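# Hang the picture frame level on the board's screw

## Task

Get the picture frame hanging level on the screw with no support from the robot. It must rest on the screw's shaft, not its head, at the point where it balances. The display board is free-standing and must still be upright without help when you finish.

## Robot and tools

Robot: two arms, left_arm and right_arm, each ending in a two-finger gripper. Loose objects may occasionally get a small push from outside.

Frame: one scene frame for everything. The origin is at table-top height, halfway between the two arms' nominal bases. +x points out over the table, +z points up, and left_arm sits on the +y side. Arm names do not match image left and right. A BASES line, when present, gives the calibrated base positions. Positions are in metres. Orientations are quaternions written w first (qw, qx, qy, qz). Gripper axes: the fingers point along the gripper's +z, and they open and close along its y. end_effector_position is the point between the finger pads, about 5 mm short of the tips. Reported poses can be off by a few centimetres, more at long reach.

Row format (used by both motion tools): 16 numbers in one list covering both arms. The first 8 are left_arm: x, y, z, qw, qx, qy, qz, opening. The last 8 are right_arm in the same order. Position and quaternion are an absolute target pose for that gripper in the scene frame, not an offset. Opening runs from -1 (closed) to +1 (fully open, 0.070 m), and a full close takes about 1 s. To hold an arm still, resend its whole pose and opening exactly as given in the last result from before it stopped. To keep a gripper's orientation, repeat the same quaternion in every row rather than copying a drifted reported one.

execute_actions(actions, cameras):
- actions: [] only looks and returns the state with pictures.
- [{"rows": [...], "steps": n}] sends 1 to 15 rows. n is 5 to 15 control steps of 1/30 s each (default 15), one row per step, and the last row repeats.
- [{"steps": n}] waits up to 300 steps, counted from the last result, so your reply time is included.
- A call is refused, and nothing is sent, if any target lies more than 0.6 m from that arm's last reported position along any gripper axis.
- The result is read 5 steps before the action ends, and those steps run afterwards.
- cameras: a list of names, ["all"] or [].

move(target, speed, blend, blocking, cameras):
- target is one row or a list of up to 15 rows. Each gripper travels in a straight line, all paths finish together, and a move lasts 0.5 s to 10 s. There is no 0.6 m limit.
- speed is in m/s, 0.002 to 2.2, default 0.25. Rotation is capped at twice that value in rad/s. Give one value, or one per target.
- blend is in metres and rounds the corners at intermediate targets; 0 is the default.
- blocking=false returns about 0.5 s after the start. cameras defaults to all.
- Openings in the first target are sent at once. Openings in later targets are applied on arrival, and all arms pause until everything is still.
- Paths ignore obstacles and the other arm, and the gripper lags or overshoots more at high speed. Faster moves, and targets set further past a contact, hit harder. Do not route a path near an arm's own base, because the arm's posture can flip.
- The result adds a move: line with the outcome (done, off_target, moving, held, fault) and any limits. limits=paced means the pose was clipped; limits=held means steps were withheld. done means at rest within 3 mm and 2 degrees, but says nothing about contact.

wait(seconds 0 to 10, cameras): lets time pass and returns early if a running move finishes.

stop(cameras): brakes the current move. It needs some distance, and the fingers keep going.

zoom_image(camera, region): camera is one of cam_head_left, cam_head_right, cam_left_wrist, cam_right_wrist. region is [x0, y0, x1, y1] in image pixels with the origin at the top-left, at most 504x504. It only works on that camera's latest image. Every image is 896x504. Calibration (K, distortion, T_world_to_cam) was supplied, but fixed cameras may have shifted by up to about 2.3 degrees and 9 mm. Wrist-camera images can lag while the arm moves.

Pass the current scene's number. The frame must stay hung without the robot.

Result lines:
- Each arm's end_effector_position and end_effector_quat_wxyz.
- grip_measured, on the same scale as opening.
- Joint positions: waist, shoulder, elbow, forearm roll, wrist pitch, wrist roll, then the finger opening in metres.
- Joint torques: total drive output, noisy and offset, not pure contact.
- Hand target: the pose the controller is currently driving toward.
- Time used, plus any MOTOR HOT, TORQUE FAULT or OVER-TEMPERATURE FAULT lines.

Control behaviour: each step, the commanded orientation is limited to 32 degrees from the measured one, and position takes priority over orientation. Joint ranges in rad: waist ±2.618, shoulder 0 to 3.14, elbow -2.967 to 0 (straight at -2.831), forearm roll ±1.745, wrist pitch ±1.22, wrist roll ±2.094.

Gripping: once the fingers touch, command an opening about 0.05 below grip_measured for full force, or less below for a gentler hold. Parts thinner than about 2 mm are gripped more weakly. Each pad pushes at most about 20 N, and a fast close can push harder.

Things to avoid:
- Dropping the frame, or letting go of it while it is still moving.
- Slamming into or shoving the display board. It stands loose and can tip.
- Anything leaving the table.
- Contact between the arms, including one gripper closing on the other's fingers. The clearance check may hold commands back but does not guarantee safety.
- Torque faults. Contact torque at a joint's limit (waist, shoulder, elbow 21.6 N m; the three wrist joints 7.52 N m, with only about 4 N m of motor strength) stops that arm for 10 s.
- Overheating. Long loaded holds, a stretched-out arm, or pushing at an unreachable pose heat the motors. At 80 °C the arm goes limp for 30 to 60 s or more.

The simulation keeps running while you think.

Each tool is called after "Request:" by a JSON object that holds its "method" and its "body", one argument or row to a line.

## Session

Request:
{"method": "execute_actions", "body": {
  "actions": [],
  "cameras": ["all"]
}}

Scene clock: 0.00 s of 4500.00 s.
left_arm: end_effector_position=(+0.3510, +0.5999, +0.2155) grip_measured=+0.59 end_effector_quat_wxyz=(+0.247, -0.380, +0.744, +0.491) | right_arm: end_effector_position=(+0.3748, -0.3621, +0.2306) grip_measured=+0.98 end_effector_quat_wxyz=(+0.266, -0.127, +0.954, +0.046)
Joint positions: left_arm=[0.435 2.012 -1.399 1.391 1.016 -1.325 0.056] | right_arm=[-0.326 1.505 -1.187 0.405 0.93 -0.792 0.069]
Joint torques (N m): no reading
Motor temperatures (°C): left_arm=[31 31 32 33 36 30] | right_arm=[30 30 33 35 39 32]
Hand target: left_arm +0.3510, +0.5999, +0.2155; +0.247, -0.380, +0.744, +0.491 | right_arm +0.3748, -0.3621, +0.2306; +0.266, -0.127, +0.954, +0.046

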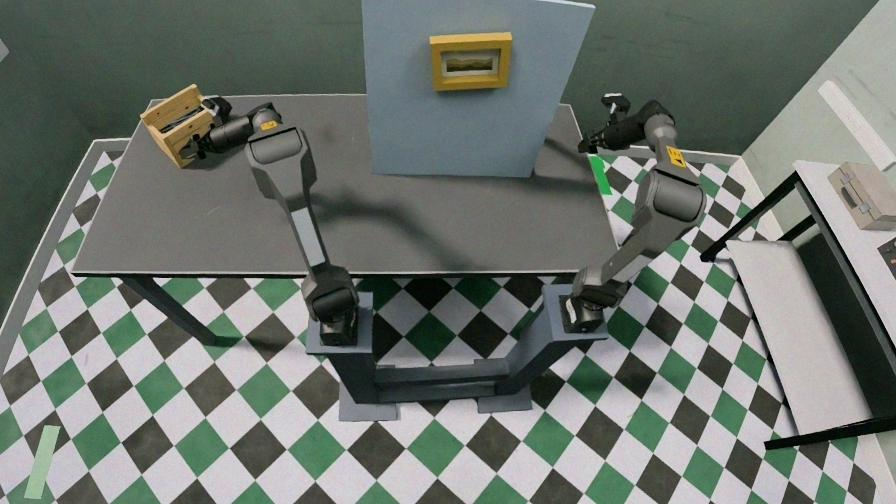

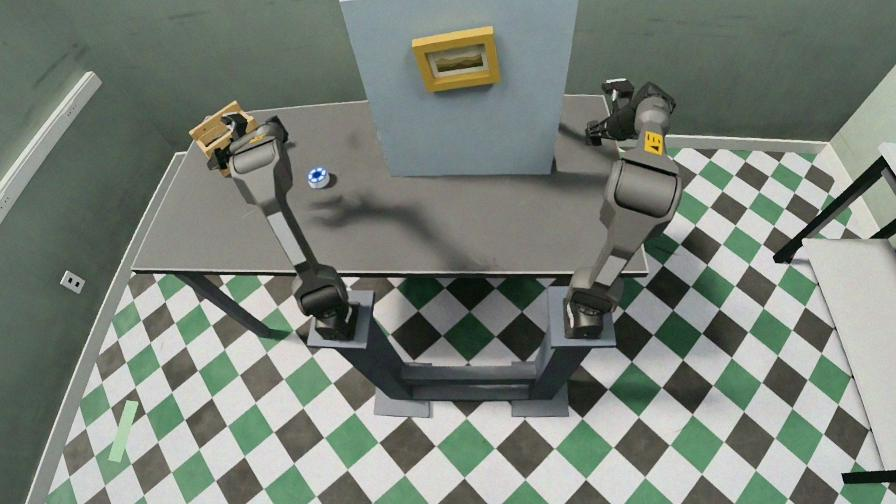

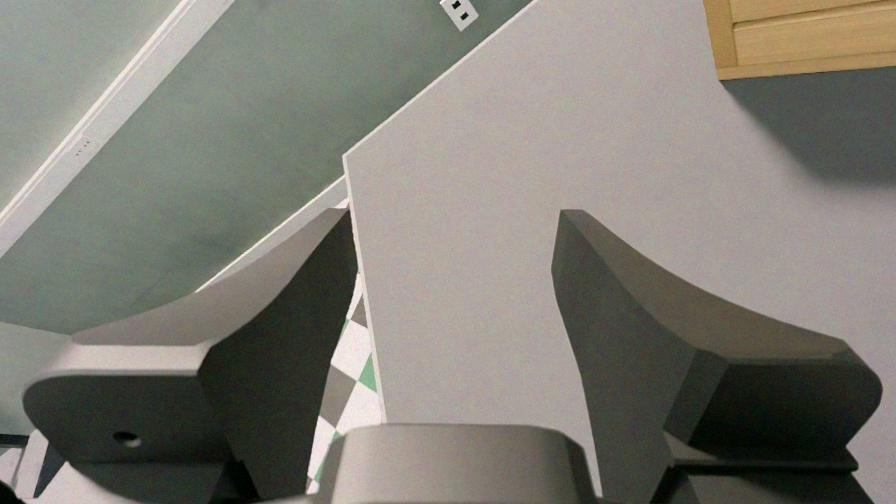

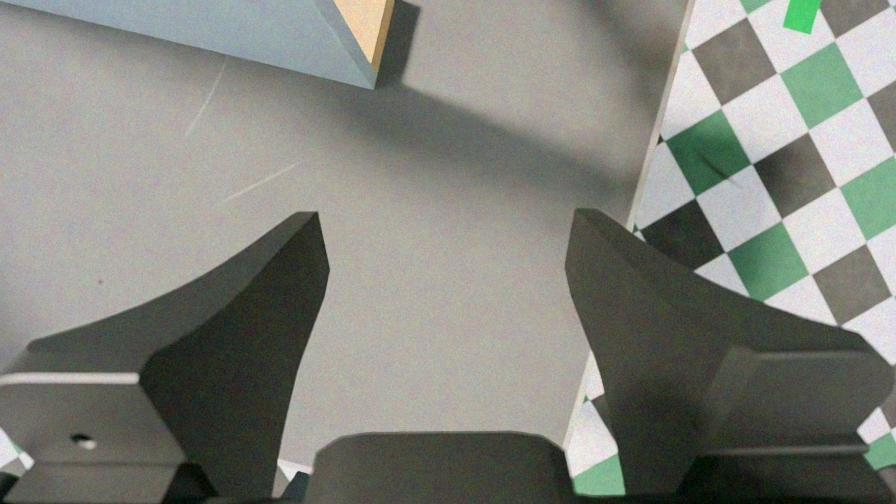

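Request:
{"method": "zoom_image", "body": {
  "camera": "cam_head_left",
  "region": [410, 10, 530, 110]
}}

Request:
{"method": "zoom_image", "body": {
  "camera": "cam_head_right",
  "region": [395, 10, 515, 110]
}}

Scaled by 4.200 from the camera's 896x504 image, which has a finer 1280x720 frame.

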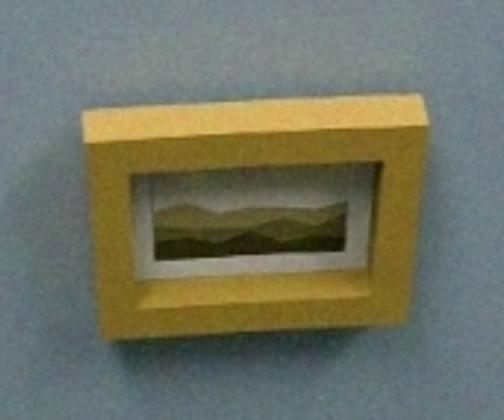

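Scaled by 4.200 from the camera's 896x504 image, which has a finer 1280x720 frame.

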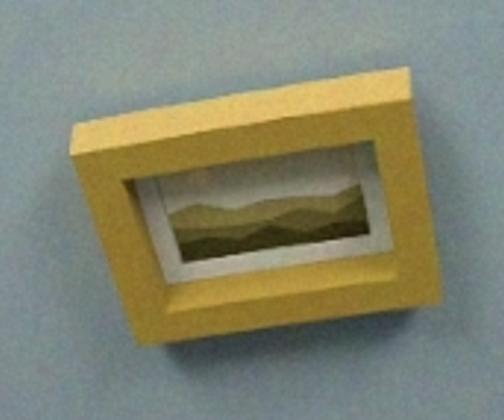

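Request:
{"method": "move", "body": {
  "target": [
    [0.33,0.45,0.30,0.247,-0.380,0.744,0.491,-1,0.36,-0.25,0.44,0.324,0,0.946,0,0.98],
    [0.34,0.16,0.42,0.7071,0,0.7071,0,-1,0.445,-0.05,0.49,0.324,0,0.946,0,0.98]
  ],
  "speed": 0.4,
  "blend": [0.04,0]
}}

Scene clock: 15.73 s of 4500.00 s.
left_arm: end_effector_position=(+0.3396, +0.1597, +0.4198) grip_measured=-1.00 end_effector_quat_wxyz=(+0.703, +0.000, +0.711, +0.000) | right_arm: end_effector_position=(+0.4432, -0.0494, +0.4917) grip_measured=+0.98 end_effector_quat_wxyz=(+0.508, -0.034, +0.854, +0.106)
Joint positions: left_arm=[-0.587 1.025 -0.808 1.739 0.603 -1.782 0] | right_arm=[0.734 1.915 -2.482 -0.437 1.215 0.554 0.069]
Joint torques (N m): left_arm=[0.93 -2.53 -3.94 0.41 0.32 0.03] | right_arm=[-4.49 -2.26 -2.51 -1.47 -0.11 -0.6]
Motor temperatures (°C): left_arm=[31 32 33 33 36 30] | right_arm=[30 31 34 35 39 32]
Hand target: left_arm +0.3399, +0.1600, +0.4202; +0.703, -0.001, +0.711, +0.001 | right_arm +0.4448, -0.0502, +0.4895; +0.506, -0.034, +0.855, +0.103
Off the commanded pose: left_arm 0.001 m, 1 deg | right_arm 0.003 m, 27 deg.
joint sent to its limit (left arm) — joint 4 (forearm roll), upper limit.
joint sent to its limit (right arm) — joint 5 (wrist pitch), upper limit.
Kept back: nothing.
move: off_target (right_arm)
camera_calibration:
cam_left_wrist: T_world_to_cam=[[0.023803, -0.999652, -0.0113722, 0.159811], [-0.570276, -0.00423414, -0.821442, 0.53971], [0.821108, 0.0260381, -0.570178, 0.0780149], [0, 0, 0, 1]] pos_world=[0.239921, 0.160009, 0.48964]
cam_right_wrist: T_world_to_cam=[[0.139134, -0.974659, -0.175161, -0.0229739], [-0.91268, -0.0575742, -0.404598, 0.594273], [0.384261, 0.216159, -0.897563, 0.400135], [0, 0, 0, 1]] pos_world=[0.391822, -0.0746696, 0.595564]

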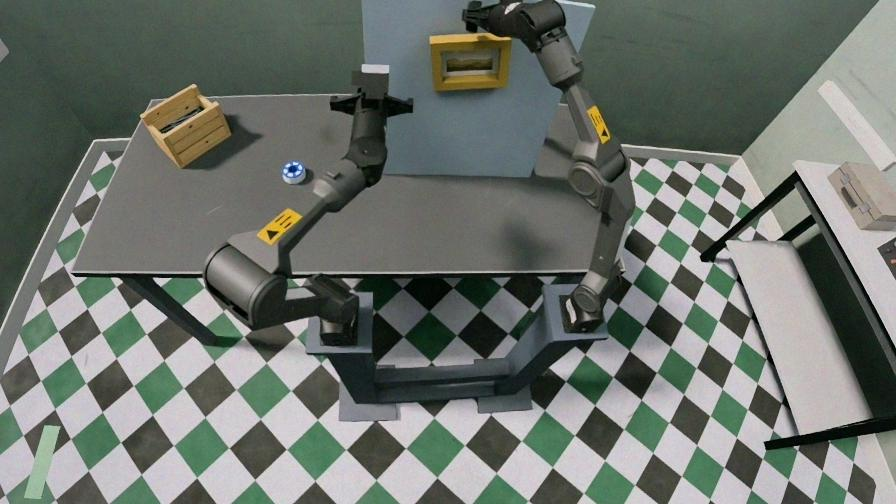

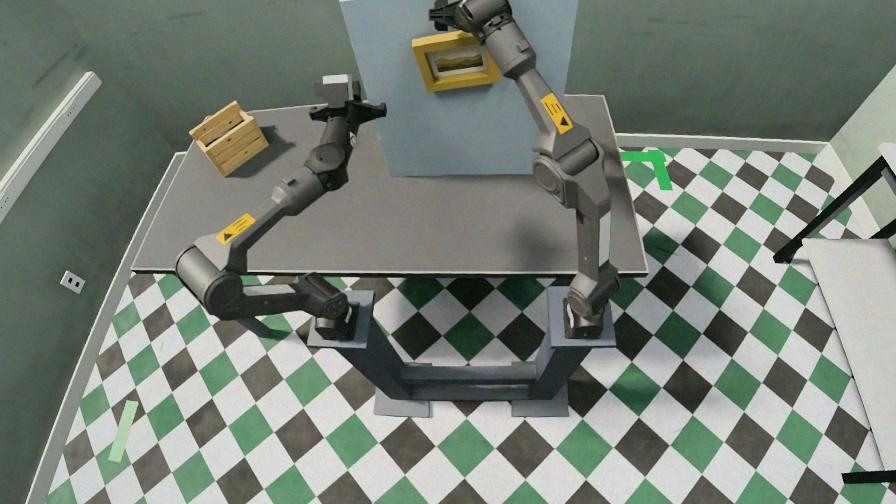

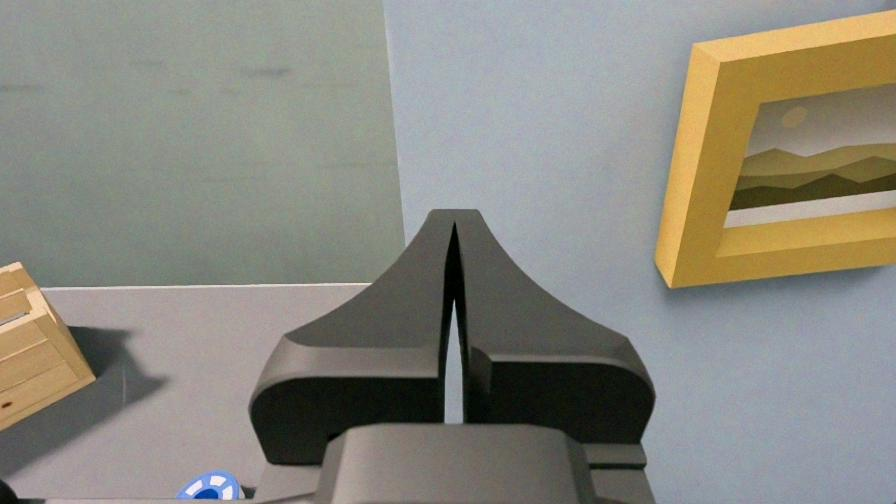

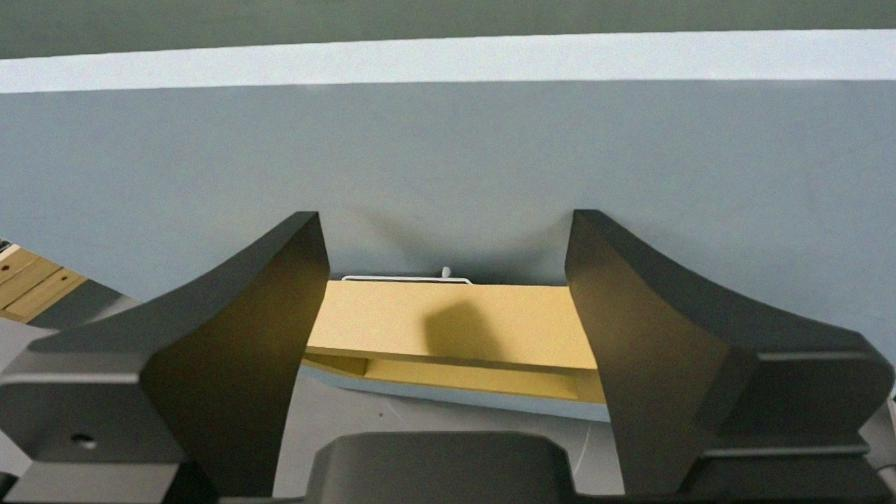

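Request:
{"method": "zoom_image", "body": {
  "camera": "cam_right_wrist",
  "region": [300, 220, 620, 400]
}}

Scaled by 1.575 from the camera's 896x504 image, which has a finer 1280x720 frame.

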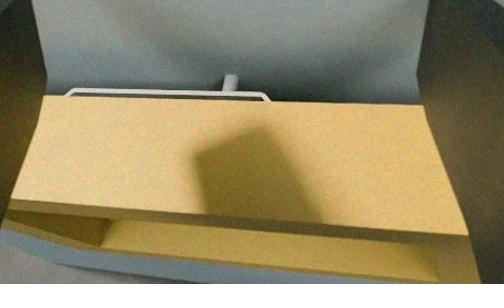

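Request:
{"method": "zoom_image", "body": {
  "camera": "cam_right_wrist",
  "region": [400, 250, 490, 300]
}}

Scaled by 5.600 from the camera's 896x504 image, which has a finer 1280x720 frame.

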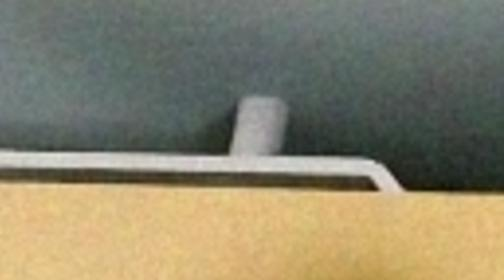

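Request:
{"method": "move", "body": {
  "target": [0.462,0.075,0.42,0.6409,0.2988,0.6409,-0.2988,-1,0.4448,-0.0502,0.4895,0.506,-0.034,0.855,0.103,0.98],
  "speed": 0.4
}}

Scene clock: 20.30 s of 4500.00 s.
left_arm: end_effector_position=(+0.4618, +0.0751, +0.4205) grip_measured=-1.00 end_effector_quat_wxyz=(+0.641, +0.299, +0.640, -0.299) | right_arm: end_effector_position=(+0.4452, -0.0506, +0.4888) grip_measured=+0.98 end_effector_quat_wxyz=(+0.506, -0.034, +0.856, +0.102)
Joint positions: left_arm=[0.032 1.668 -1.379 1.412 -0.916 -1.314 0] | right_arm=[0.731 1.918 -2.477 -0.44 1.215 0.554 0.069]
Joint torques (N m): left_arm=[-1.36 -5.34 -2.98 -0.71 0.24 -0.19] | right_arm=[0.67 -8.56 -4.07 -0.39 -0.78 0.1]
Motor temperatures (°C): left_arm=[31 32 33 33 36 30] | right_arm=[30 31 34 35 39 32]
Hand target: left_arm +0.4620, +0.0750, +0.4200; +0.641, +0.299, +0.641, -0.299 | right_arm +0.4448, -0.0502, +0.4895; +0.506, -0.034, +0.855, +0.103
Off the commanded pose: left_arm 0.001 m, 0 deg | right_arm 0.001 m, 0 deg.
Kept back: nothing.
move: done
camera_calibration:
cam_left_wrist: T_world_to_cam=[[-0.750816, -0.660395, -0.0123922, 0.40506], [-0.361624, 0.426693, -0.828952, 0.484179], [0.552723, -0.61791, -0.559182, 0.148006], [0, 0, 0, 1]] pos_world=[0.39741, 0.152358, 0.489143]
cam_right_wrist: T_world_to_cam=[[0.133585, -0.976447, -0.169432, -0.025421], [-0.914738, -0.0557022, -0.400189, 0.593717], [0.381326, 0.208445, -0.900634, 0.399348], [0, 0, 0, 1]] pos_world=[0.39421, -0.0749931, 0.592959]

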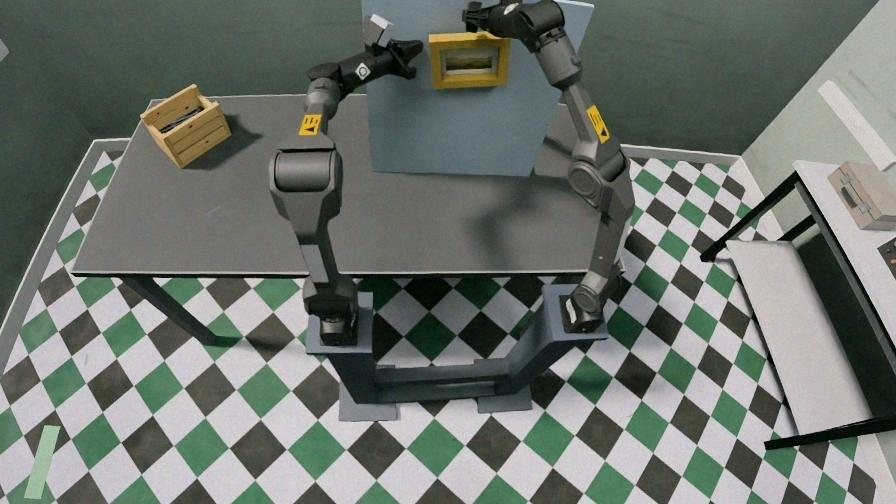

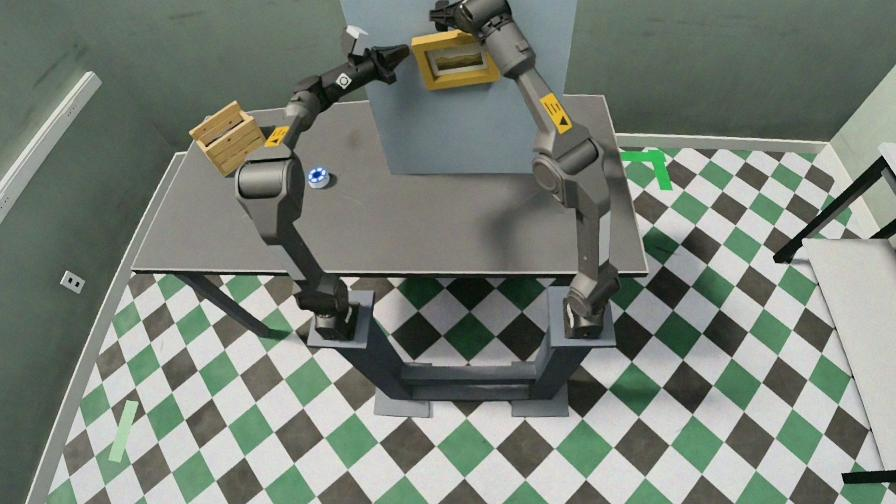

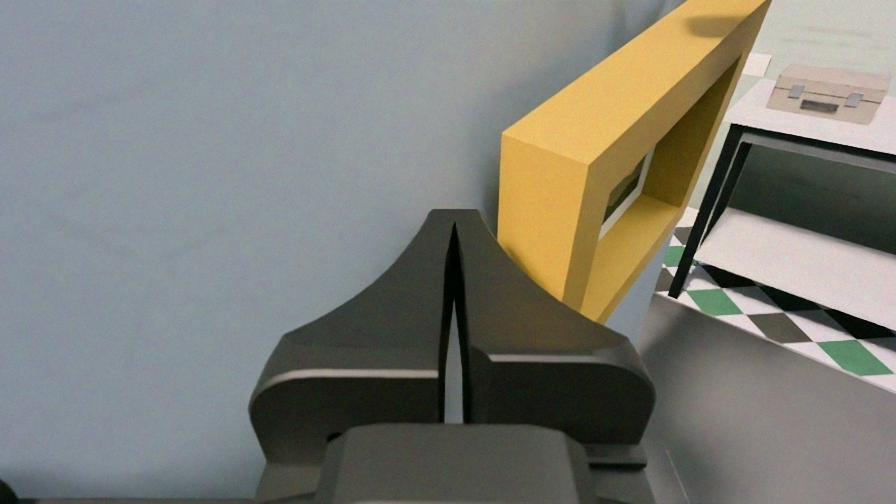

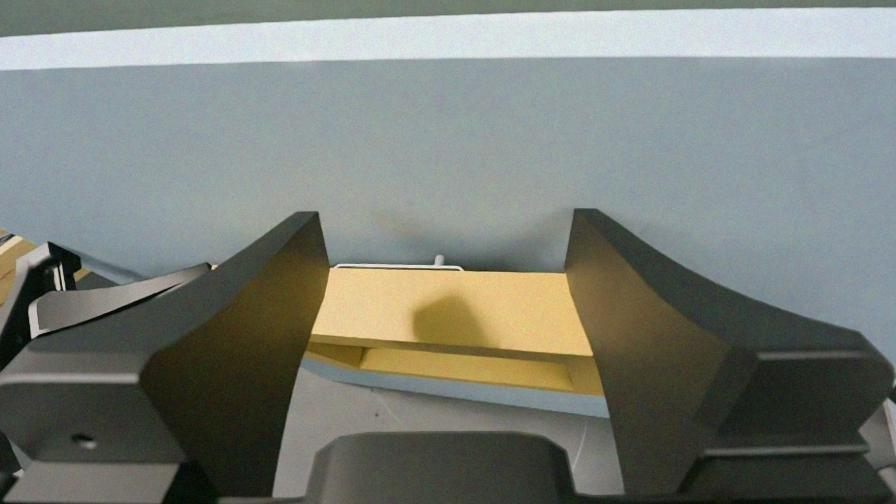

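Request:
{"method": "move", "body": {
  "target": [0.462,0.054,0.428,0.6409,0.2988,0.6409,-0.2988,-1,0.4448,-0.0502,0.4895,0.506,-0.034,0.855,0.103,0.98],
  "speed": 0.05
}}

Request:
{"method": "zoom_image", "body": {
  "camera": "cam_right_wrist",
  "region": [320, 230, 580, 370]
}}

Scene clock: 21.97 s of 4500.00 s.
left_arm: end_effector_position=(+0.4628, +0.0543, +0.4278) grip_measured=-1.00 end_effector_quat_wxyz=(+0.641, +0.298, +0.641, -0.298) | right_arm: end_effector_position=(+0.4451, -0.0506, +0.4891) grip_measured=+0.98 end_effector_quat_wxyz=(+0.506, -0.034, +0.856, +0.102)
Joint positions: left_arm=[-0.035 1.668 -1.409 1.417 -0.844 -1.341 0] | right_arm=[0.731 1.918 -2.478 -0.44 1.215 0.554 0.069]
Joint torques (N m): left_arm=[-2.12 -6.55 -3.23 -0.51 -1.22 -0.11] | right_arm=[0.7 -8.52 -4.1 -0.39 -0.76 0.06]
Motor temperatures (°C): left_arm=[31 32 33 33 36 30] | right_arm=[30 31 34 35 39 32]
Hand target: left_arm +0.4620, +0.0540, +0.4280; +0.641, +0.299, +0.641, -0.299 | right_arm +0.4448, -0.0502, +0.4895; +0.506, -0.034, +0.856, +0.103
Off the commanded pose: left_arm 0.001 m, 0 deg | right_arm 0.001 m, 0 deg.
Kept back: nothing.
move: done
camera_calibration:
cam_left_wrist: T_world_to_cam=[[-0.749273, -0.662169, -0.011018, 0.391035], [-0.364213, 0.425904, -0.828224, 0.500282], [0.553117, -0.616553, -0.560289, 0.138836], [0, 0, 0, 1]] pos_world=[0.398408, 0.131459, 0.496443]
cam_right_wrist: T_world_to_cam=[[0.133654, -0.976351, -0.16993, -0.0250798], [-0.914508, -0.0554389, -0.400752, 0.59401], [0.381853, 0.208964, -0.90029, 0.399283], [0, 0, 0, 1]] pos_world=[0.394112, -0.0749912, 0.593259]

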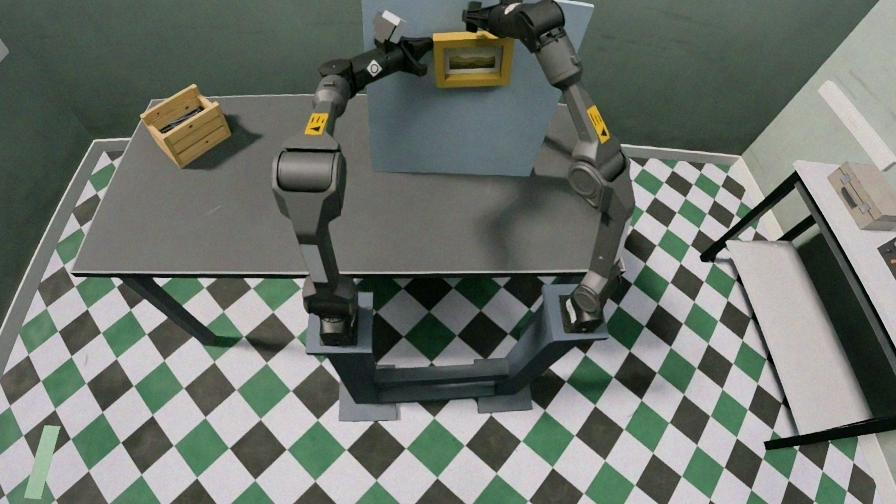

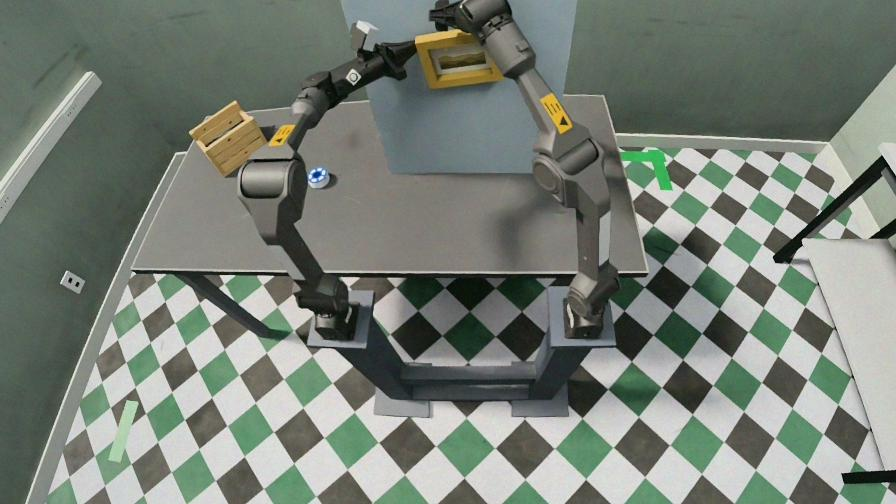

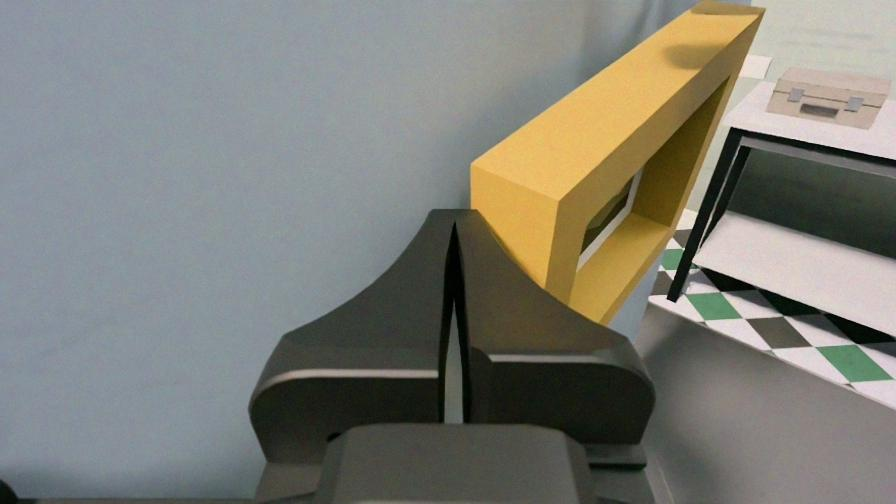

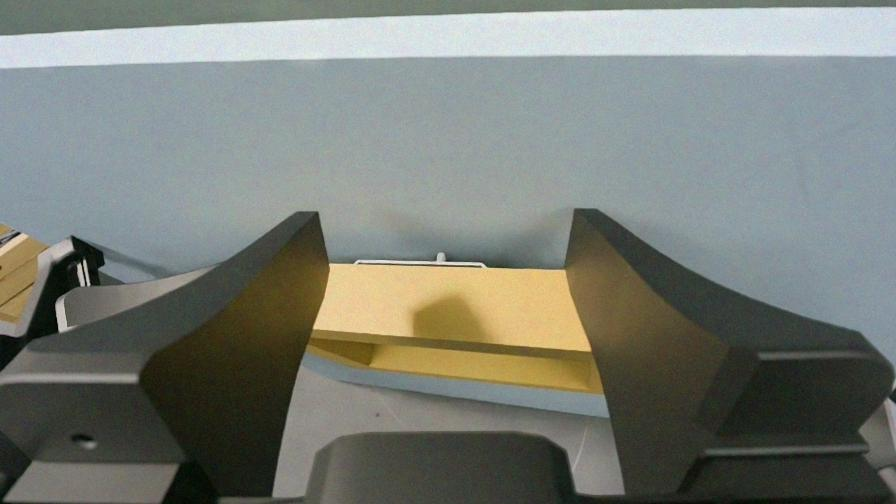

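Scaled by 1.938 from the camera's 896x504 image, which has a finer 1280x720 frame.

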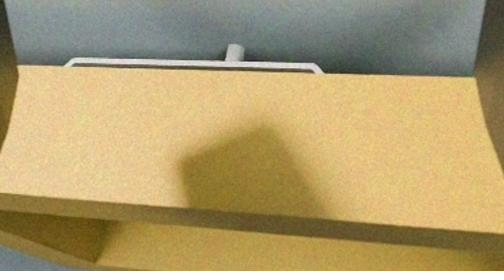

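Request:
{"method": "zoom_image", "body": {
  "camera": "cam_head_left",
  "region": [410, 10, 530, 110]
}}

Request:
{"method": "zoom_image", "body": {
  "camera": "cam_head_right",
  "region": [395, 10, 515, 110]
}}

Scaled by 4.200 from the camera's 896x504 image, which has a finer 1280x720 frame.

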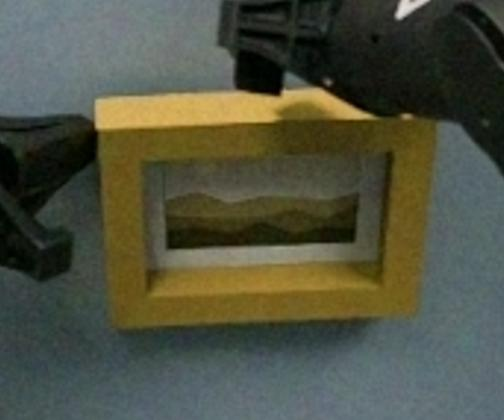

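Scaled by 4.200 from the camera's 896x504 image, which has a finer 1280x720 frame.

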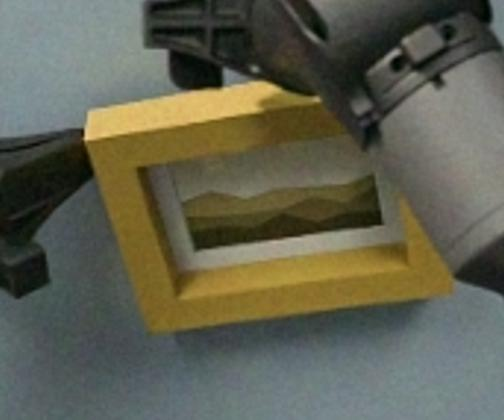

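Request:
{"method": "move", "body": {
  "target": [0.462,0.075,0.428,0.6409,0.2988,0.6409,-0.2988,-1,0.4448,-0.0502,0.4895,0.506,-0.034,0.855,0.103,0.98],
  "speed": 0.08
}}

Request:
{"method": "zoom_image", "body": {
  "camera": "cam_right_wrist",
  "region": [320, 230, 580, 370]
}}

Request:
{"method": "zoom_image", "body": {
  "camera": "cam_head_left",
  "region": [410, 10, 530, 110]
}}

Request:
{"method": "zoom_image", "body": {
  "camera": "cam_head_right",
  "region": [395, 10, 515, 110]
}}

Scene clock: 25.20 s of 4500.00 s.
left_arm: end_effector_position=(+0.4618, +0.0751, +0.4285) grip_measured=-1.00 end_effector_quat_wxyz=(+0.641, +0.299, +0.640, -0.299) | right_arm: end_effector_position=(+0.4451, -0.0506, +0.4891) grip_measured=+0.98 end_effector_quat_wxyz=(+0.506, -0.034, +0.856, +0.102)
Joint positions: left_arm=[0.032 1.665 -1.407 1.436 -0.912 -1.353 0] | right_arm=[0.731 1.918 -2.478 -0.44 1.215 0.554 0.069]
Joint torques (N m): left_arm=[-0.67 -7.22 -2.51 -0.68 -0.21 -0.16] | right_arm=[0.71 -8.38 -4.05 -0.4 -0.71 -0.03]
Motor temperatures (°C): left_arm=[31 32 33 33 37 30] | right_arm=[30 31 34 35 39 32]
Hand target: left_arm +0.4620, +0.0750, +0.4280; +0.641, +0.299, +0.641, -0.299 | right_arm +0.4448, -0.0502, +0.4895; +0.506, -0.034, +0.856, +0.103
Off the commanded pose: left_arm 0.001 m, 0 deg | right_arm 0.001 m, 0 deg.
Kept back: nothing.
move: done
camera_calibration:
cam_left_wrist: T_world_to_cam=[[-0.75088, -0.660326, -0.0121659, 0.405126], [-0.361653, 0.426523, -0.829027, 0.49076], [0.552617, -0.6181, -0.559077, 0.152504], [0, 0, 0, 1]] pos_world=[0.39741, 0.152458, 0.497043]
cam_right_wrist: T_world_to_cam=[[0.133654, -0.976351, -0.16993, -0.0250798], [-0.914508, -0.0554389, -0.400752, 0.59401], [0.381853, 0.208964, -0.90029, 0.399283], [0, 0, 0, 1]] pos_world=[0.394112, -0.0749912, 0.593259]

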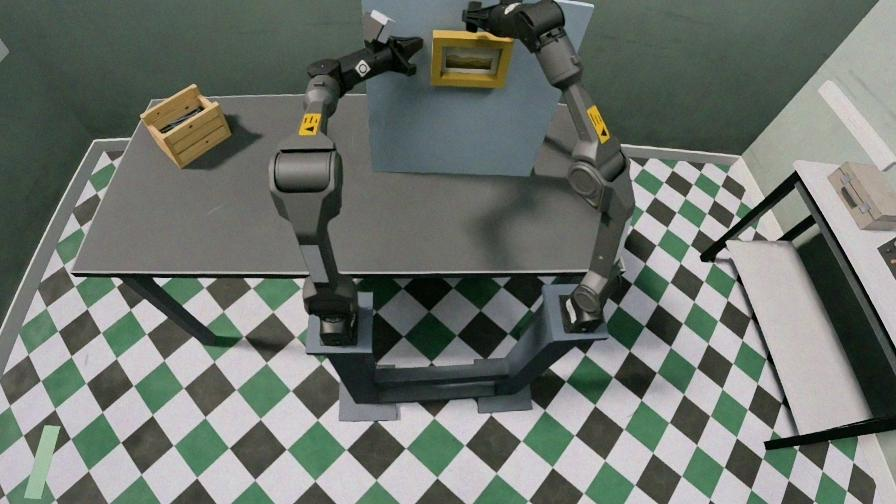

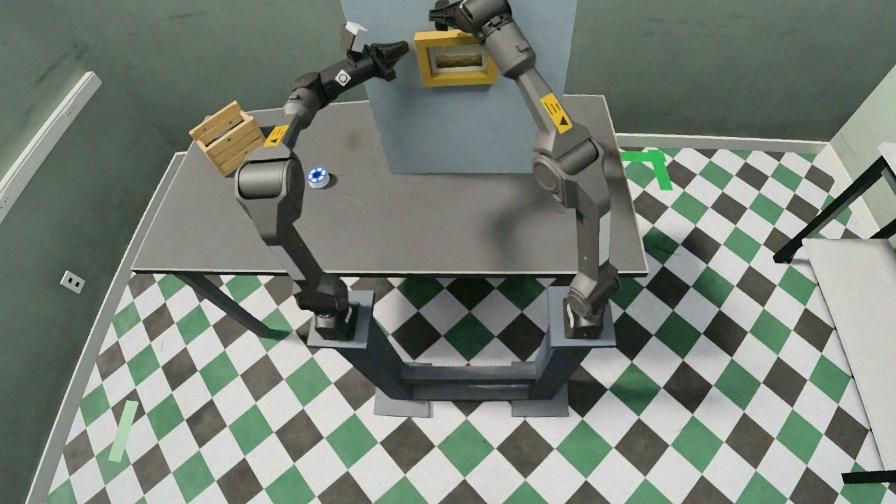

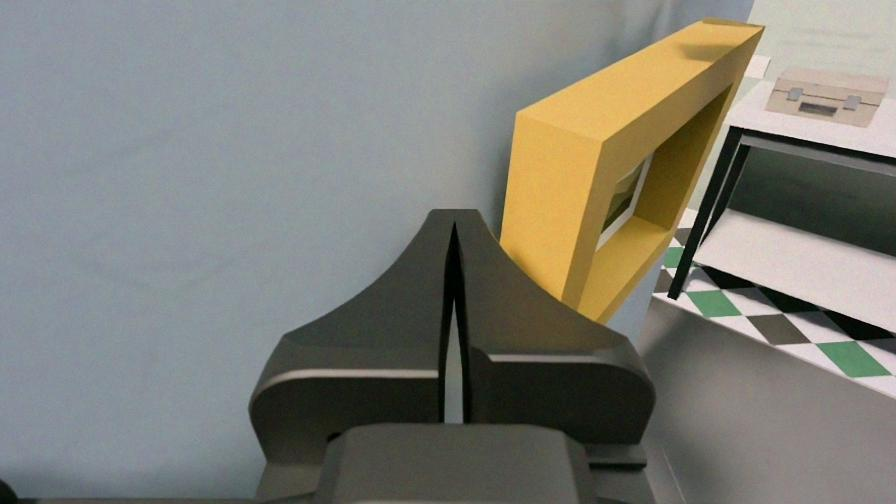

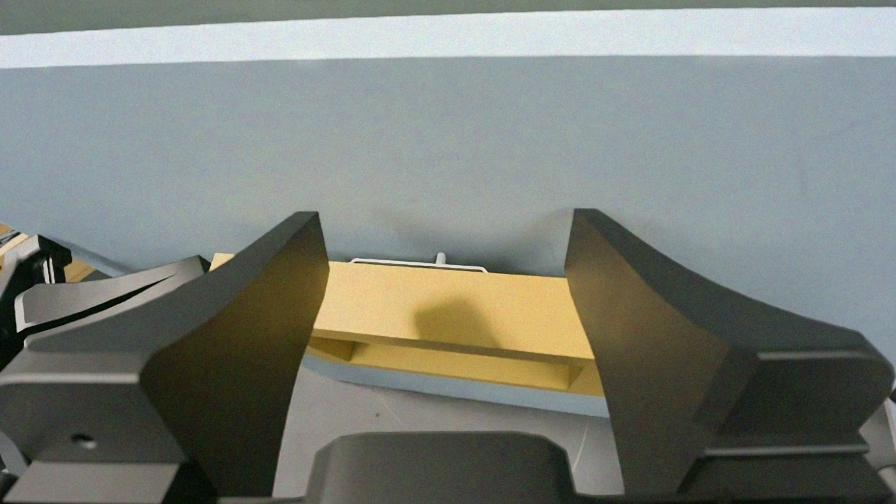

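Scaled by 1.938 from the camera's 896x504 image, which has a finer 1280x720 frame.

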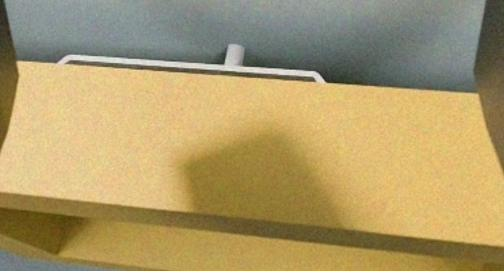

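Scaled by 4.200 from the camera's 896x504 image, which has a finer 1280x720 frame.

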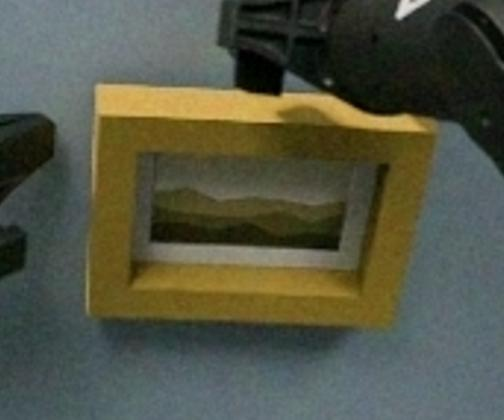

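Scaled by 4.200 from the camera's 896x504 image, which has a finer 1280x720 frame.

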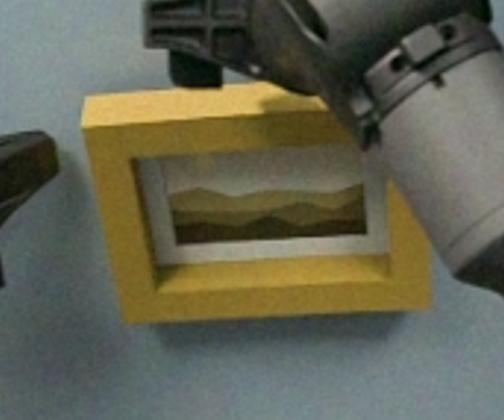

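Request:
{"method": "move", "body": {
  "target": [
    [0.462,0.0505,0.428,0.6409,0.2988,0.6409,-0.2988,-1,0.38,-0.06,0.50,0.506,-0.034,0.855,0.103,0.98],
    [0.462,0.075,0.428,0.6409,0.2988,0.6409,-0.2988,-1,0.28,-0.06,0.43,0.7071,0,0.7071,0,0.98]
  ],
  "speed": [0.06,0.3]
}}

Request:
{"method": "zoom_image", "body": {
  "camera": "cam_right_wrist",
  "region": [200, 0, 700, 400]
}}

Request:
{"method": "zoom_image", "body": {
  "camera": "cam_head_left",
  "region": [360, 0, 560, 190]
}}

Request:
{"method": "zoom_image", "body": {
  "camera": "cam_head_right",
  "region": [380, 0, 580, 190]
}}

Scene clock: 33.37 s of 4500.00 s.
left_arm: end_effector_position=(+0.4620, +0.0749, +0.4280) grip_measured=-1.00 end_effector_quat_wxyz=(+0.641, +0.299, +0.641, -0.299) | right_arm: end_effector_position=(+0.2805, -0.0602, +0.4299) grip_measured=+0.98 end_effector_quat_wxyz=(+0.698, -0.047, +0.713, +0.047)
Joint positions: left_arm=[0.032 1.666 -1.407 1.436 -0.911 -1.353 0] | right_arm=[1.371 1.327 -1.072 -1.609 1.216 1.742 0.069]
Joint torques (N m): left_arm=[-0.32 -7.72 -2.89 -0.64 -0.39 -0.19] | right_arm=[-0.15 -3.96 -4.51 -1.06 0.08 -0.13]
Motor temperatures (°C): left_arm=[31 32 33 33 36 30] | right_arm=[30 31 34 35 39 32]
Hand target: left_arm +0.4620, +0.0750, +0.4280; +0.641, +0.299, +0.641, -0.299 | right_arm +0.2805, -0.0601, +0.4300; +0.698, -0.047, +0.713, +0.047
Off the commanded pose: left_arm 0.000 m, 0 deg | right_arm 0.001 m, 8 deg.
joint sent to its limit (right arm) — joint 5 (wrist pitch), upper limit.
Kept back: nothing.
move: off_target (right_arm)
camera_calibration:
cam_left_wrist: T_world_to_cam=[[-0.750806, -0.660424, -0.0114145, 0.404826], [-0.362756, 0.426719, -0.828444, 0.49074], [0.551995, -0.61786, -0.559956, 0.152639], [0, 0, 0, 1]] pos_world=[0.397709, 0.152258, 0.496643]
cam_right_wrist: T_world_to_cam=[[0.121531, -0.991805, -0.0394191, -0.0762171], [-0.627092, -0.0459358, -0.77759, 0.501069], [0.769406, 0.119221, -0.627535, 0.179487], [0, 0, 0, 1]] pos_world=[0.185381, -0.073974, 0.499256]

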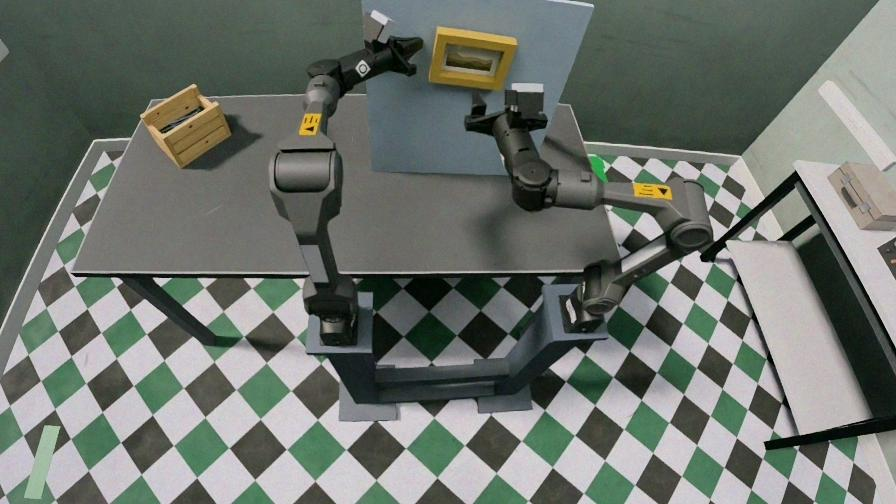

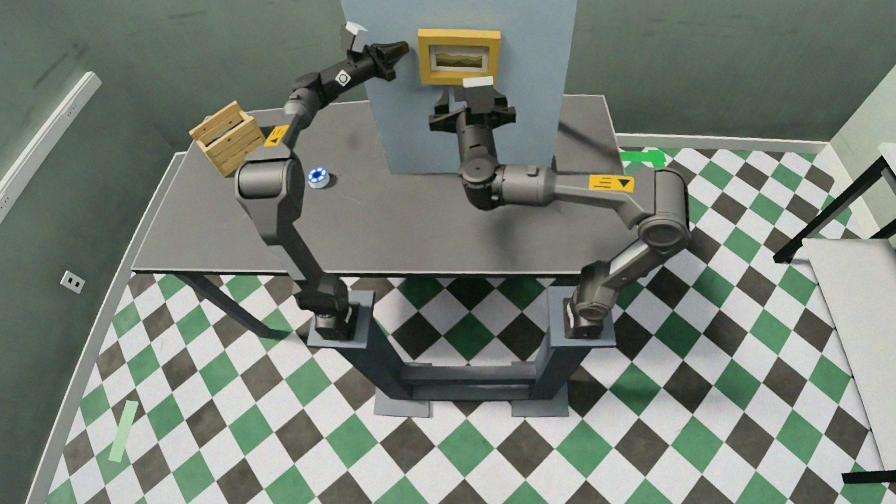

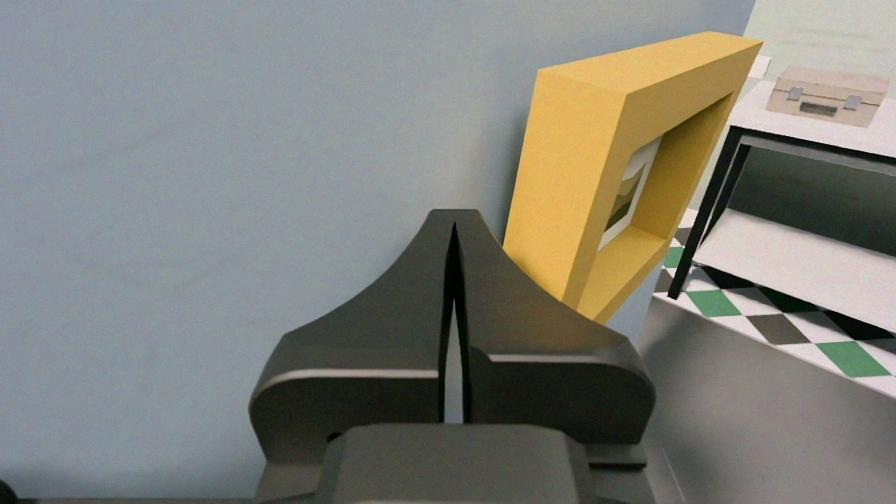

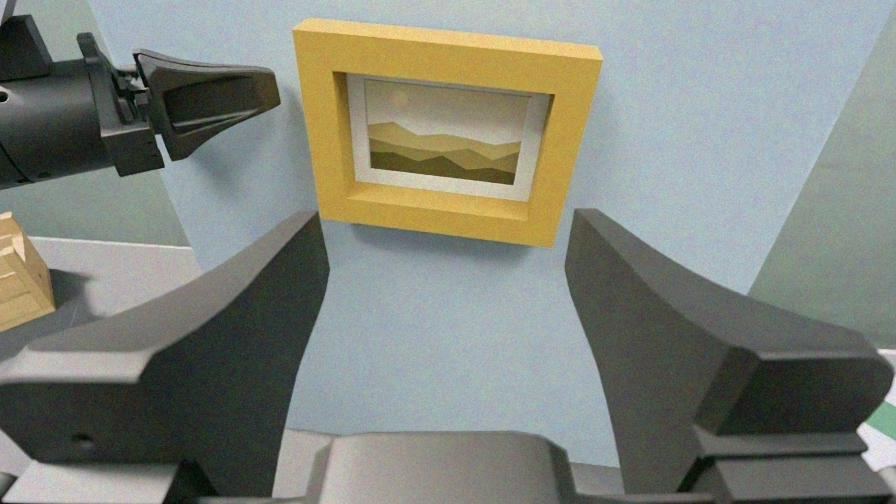

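Scaled by 1.008 from the camera's 896x504 image, which has a finer 1280x720 frame.

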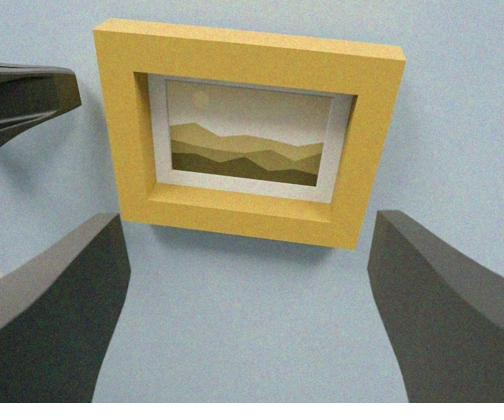

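Scaled by 2.520 from the camera's 896x504 image, which has a finer 1280x720 frame.

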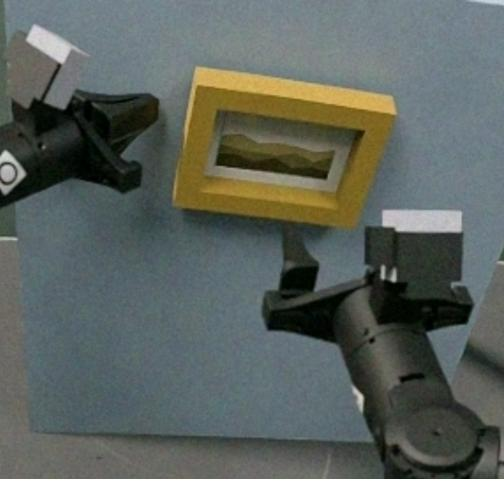

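Scaled by 2.520 from the camera's 896x504 image, which has a finer 1280x720 frame.

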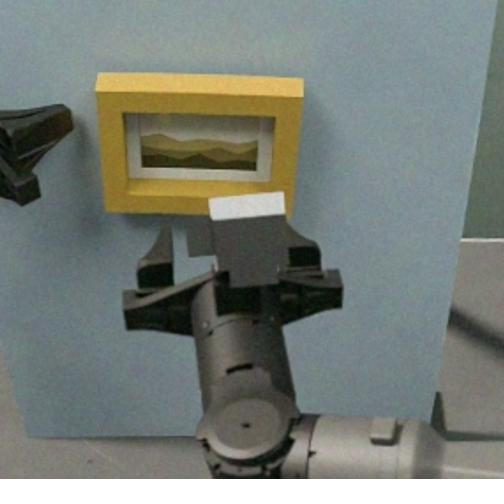

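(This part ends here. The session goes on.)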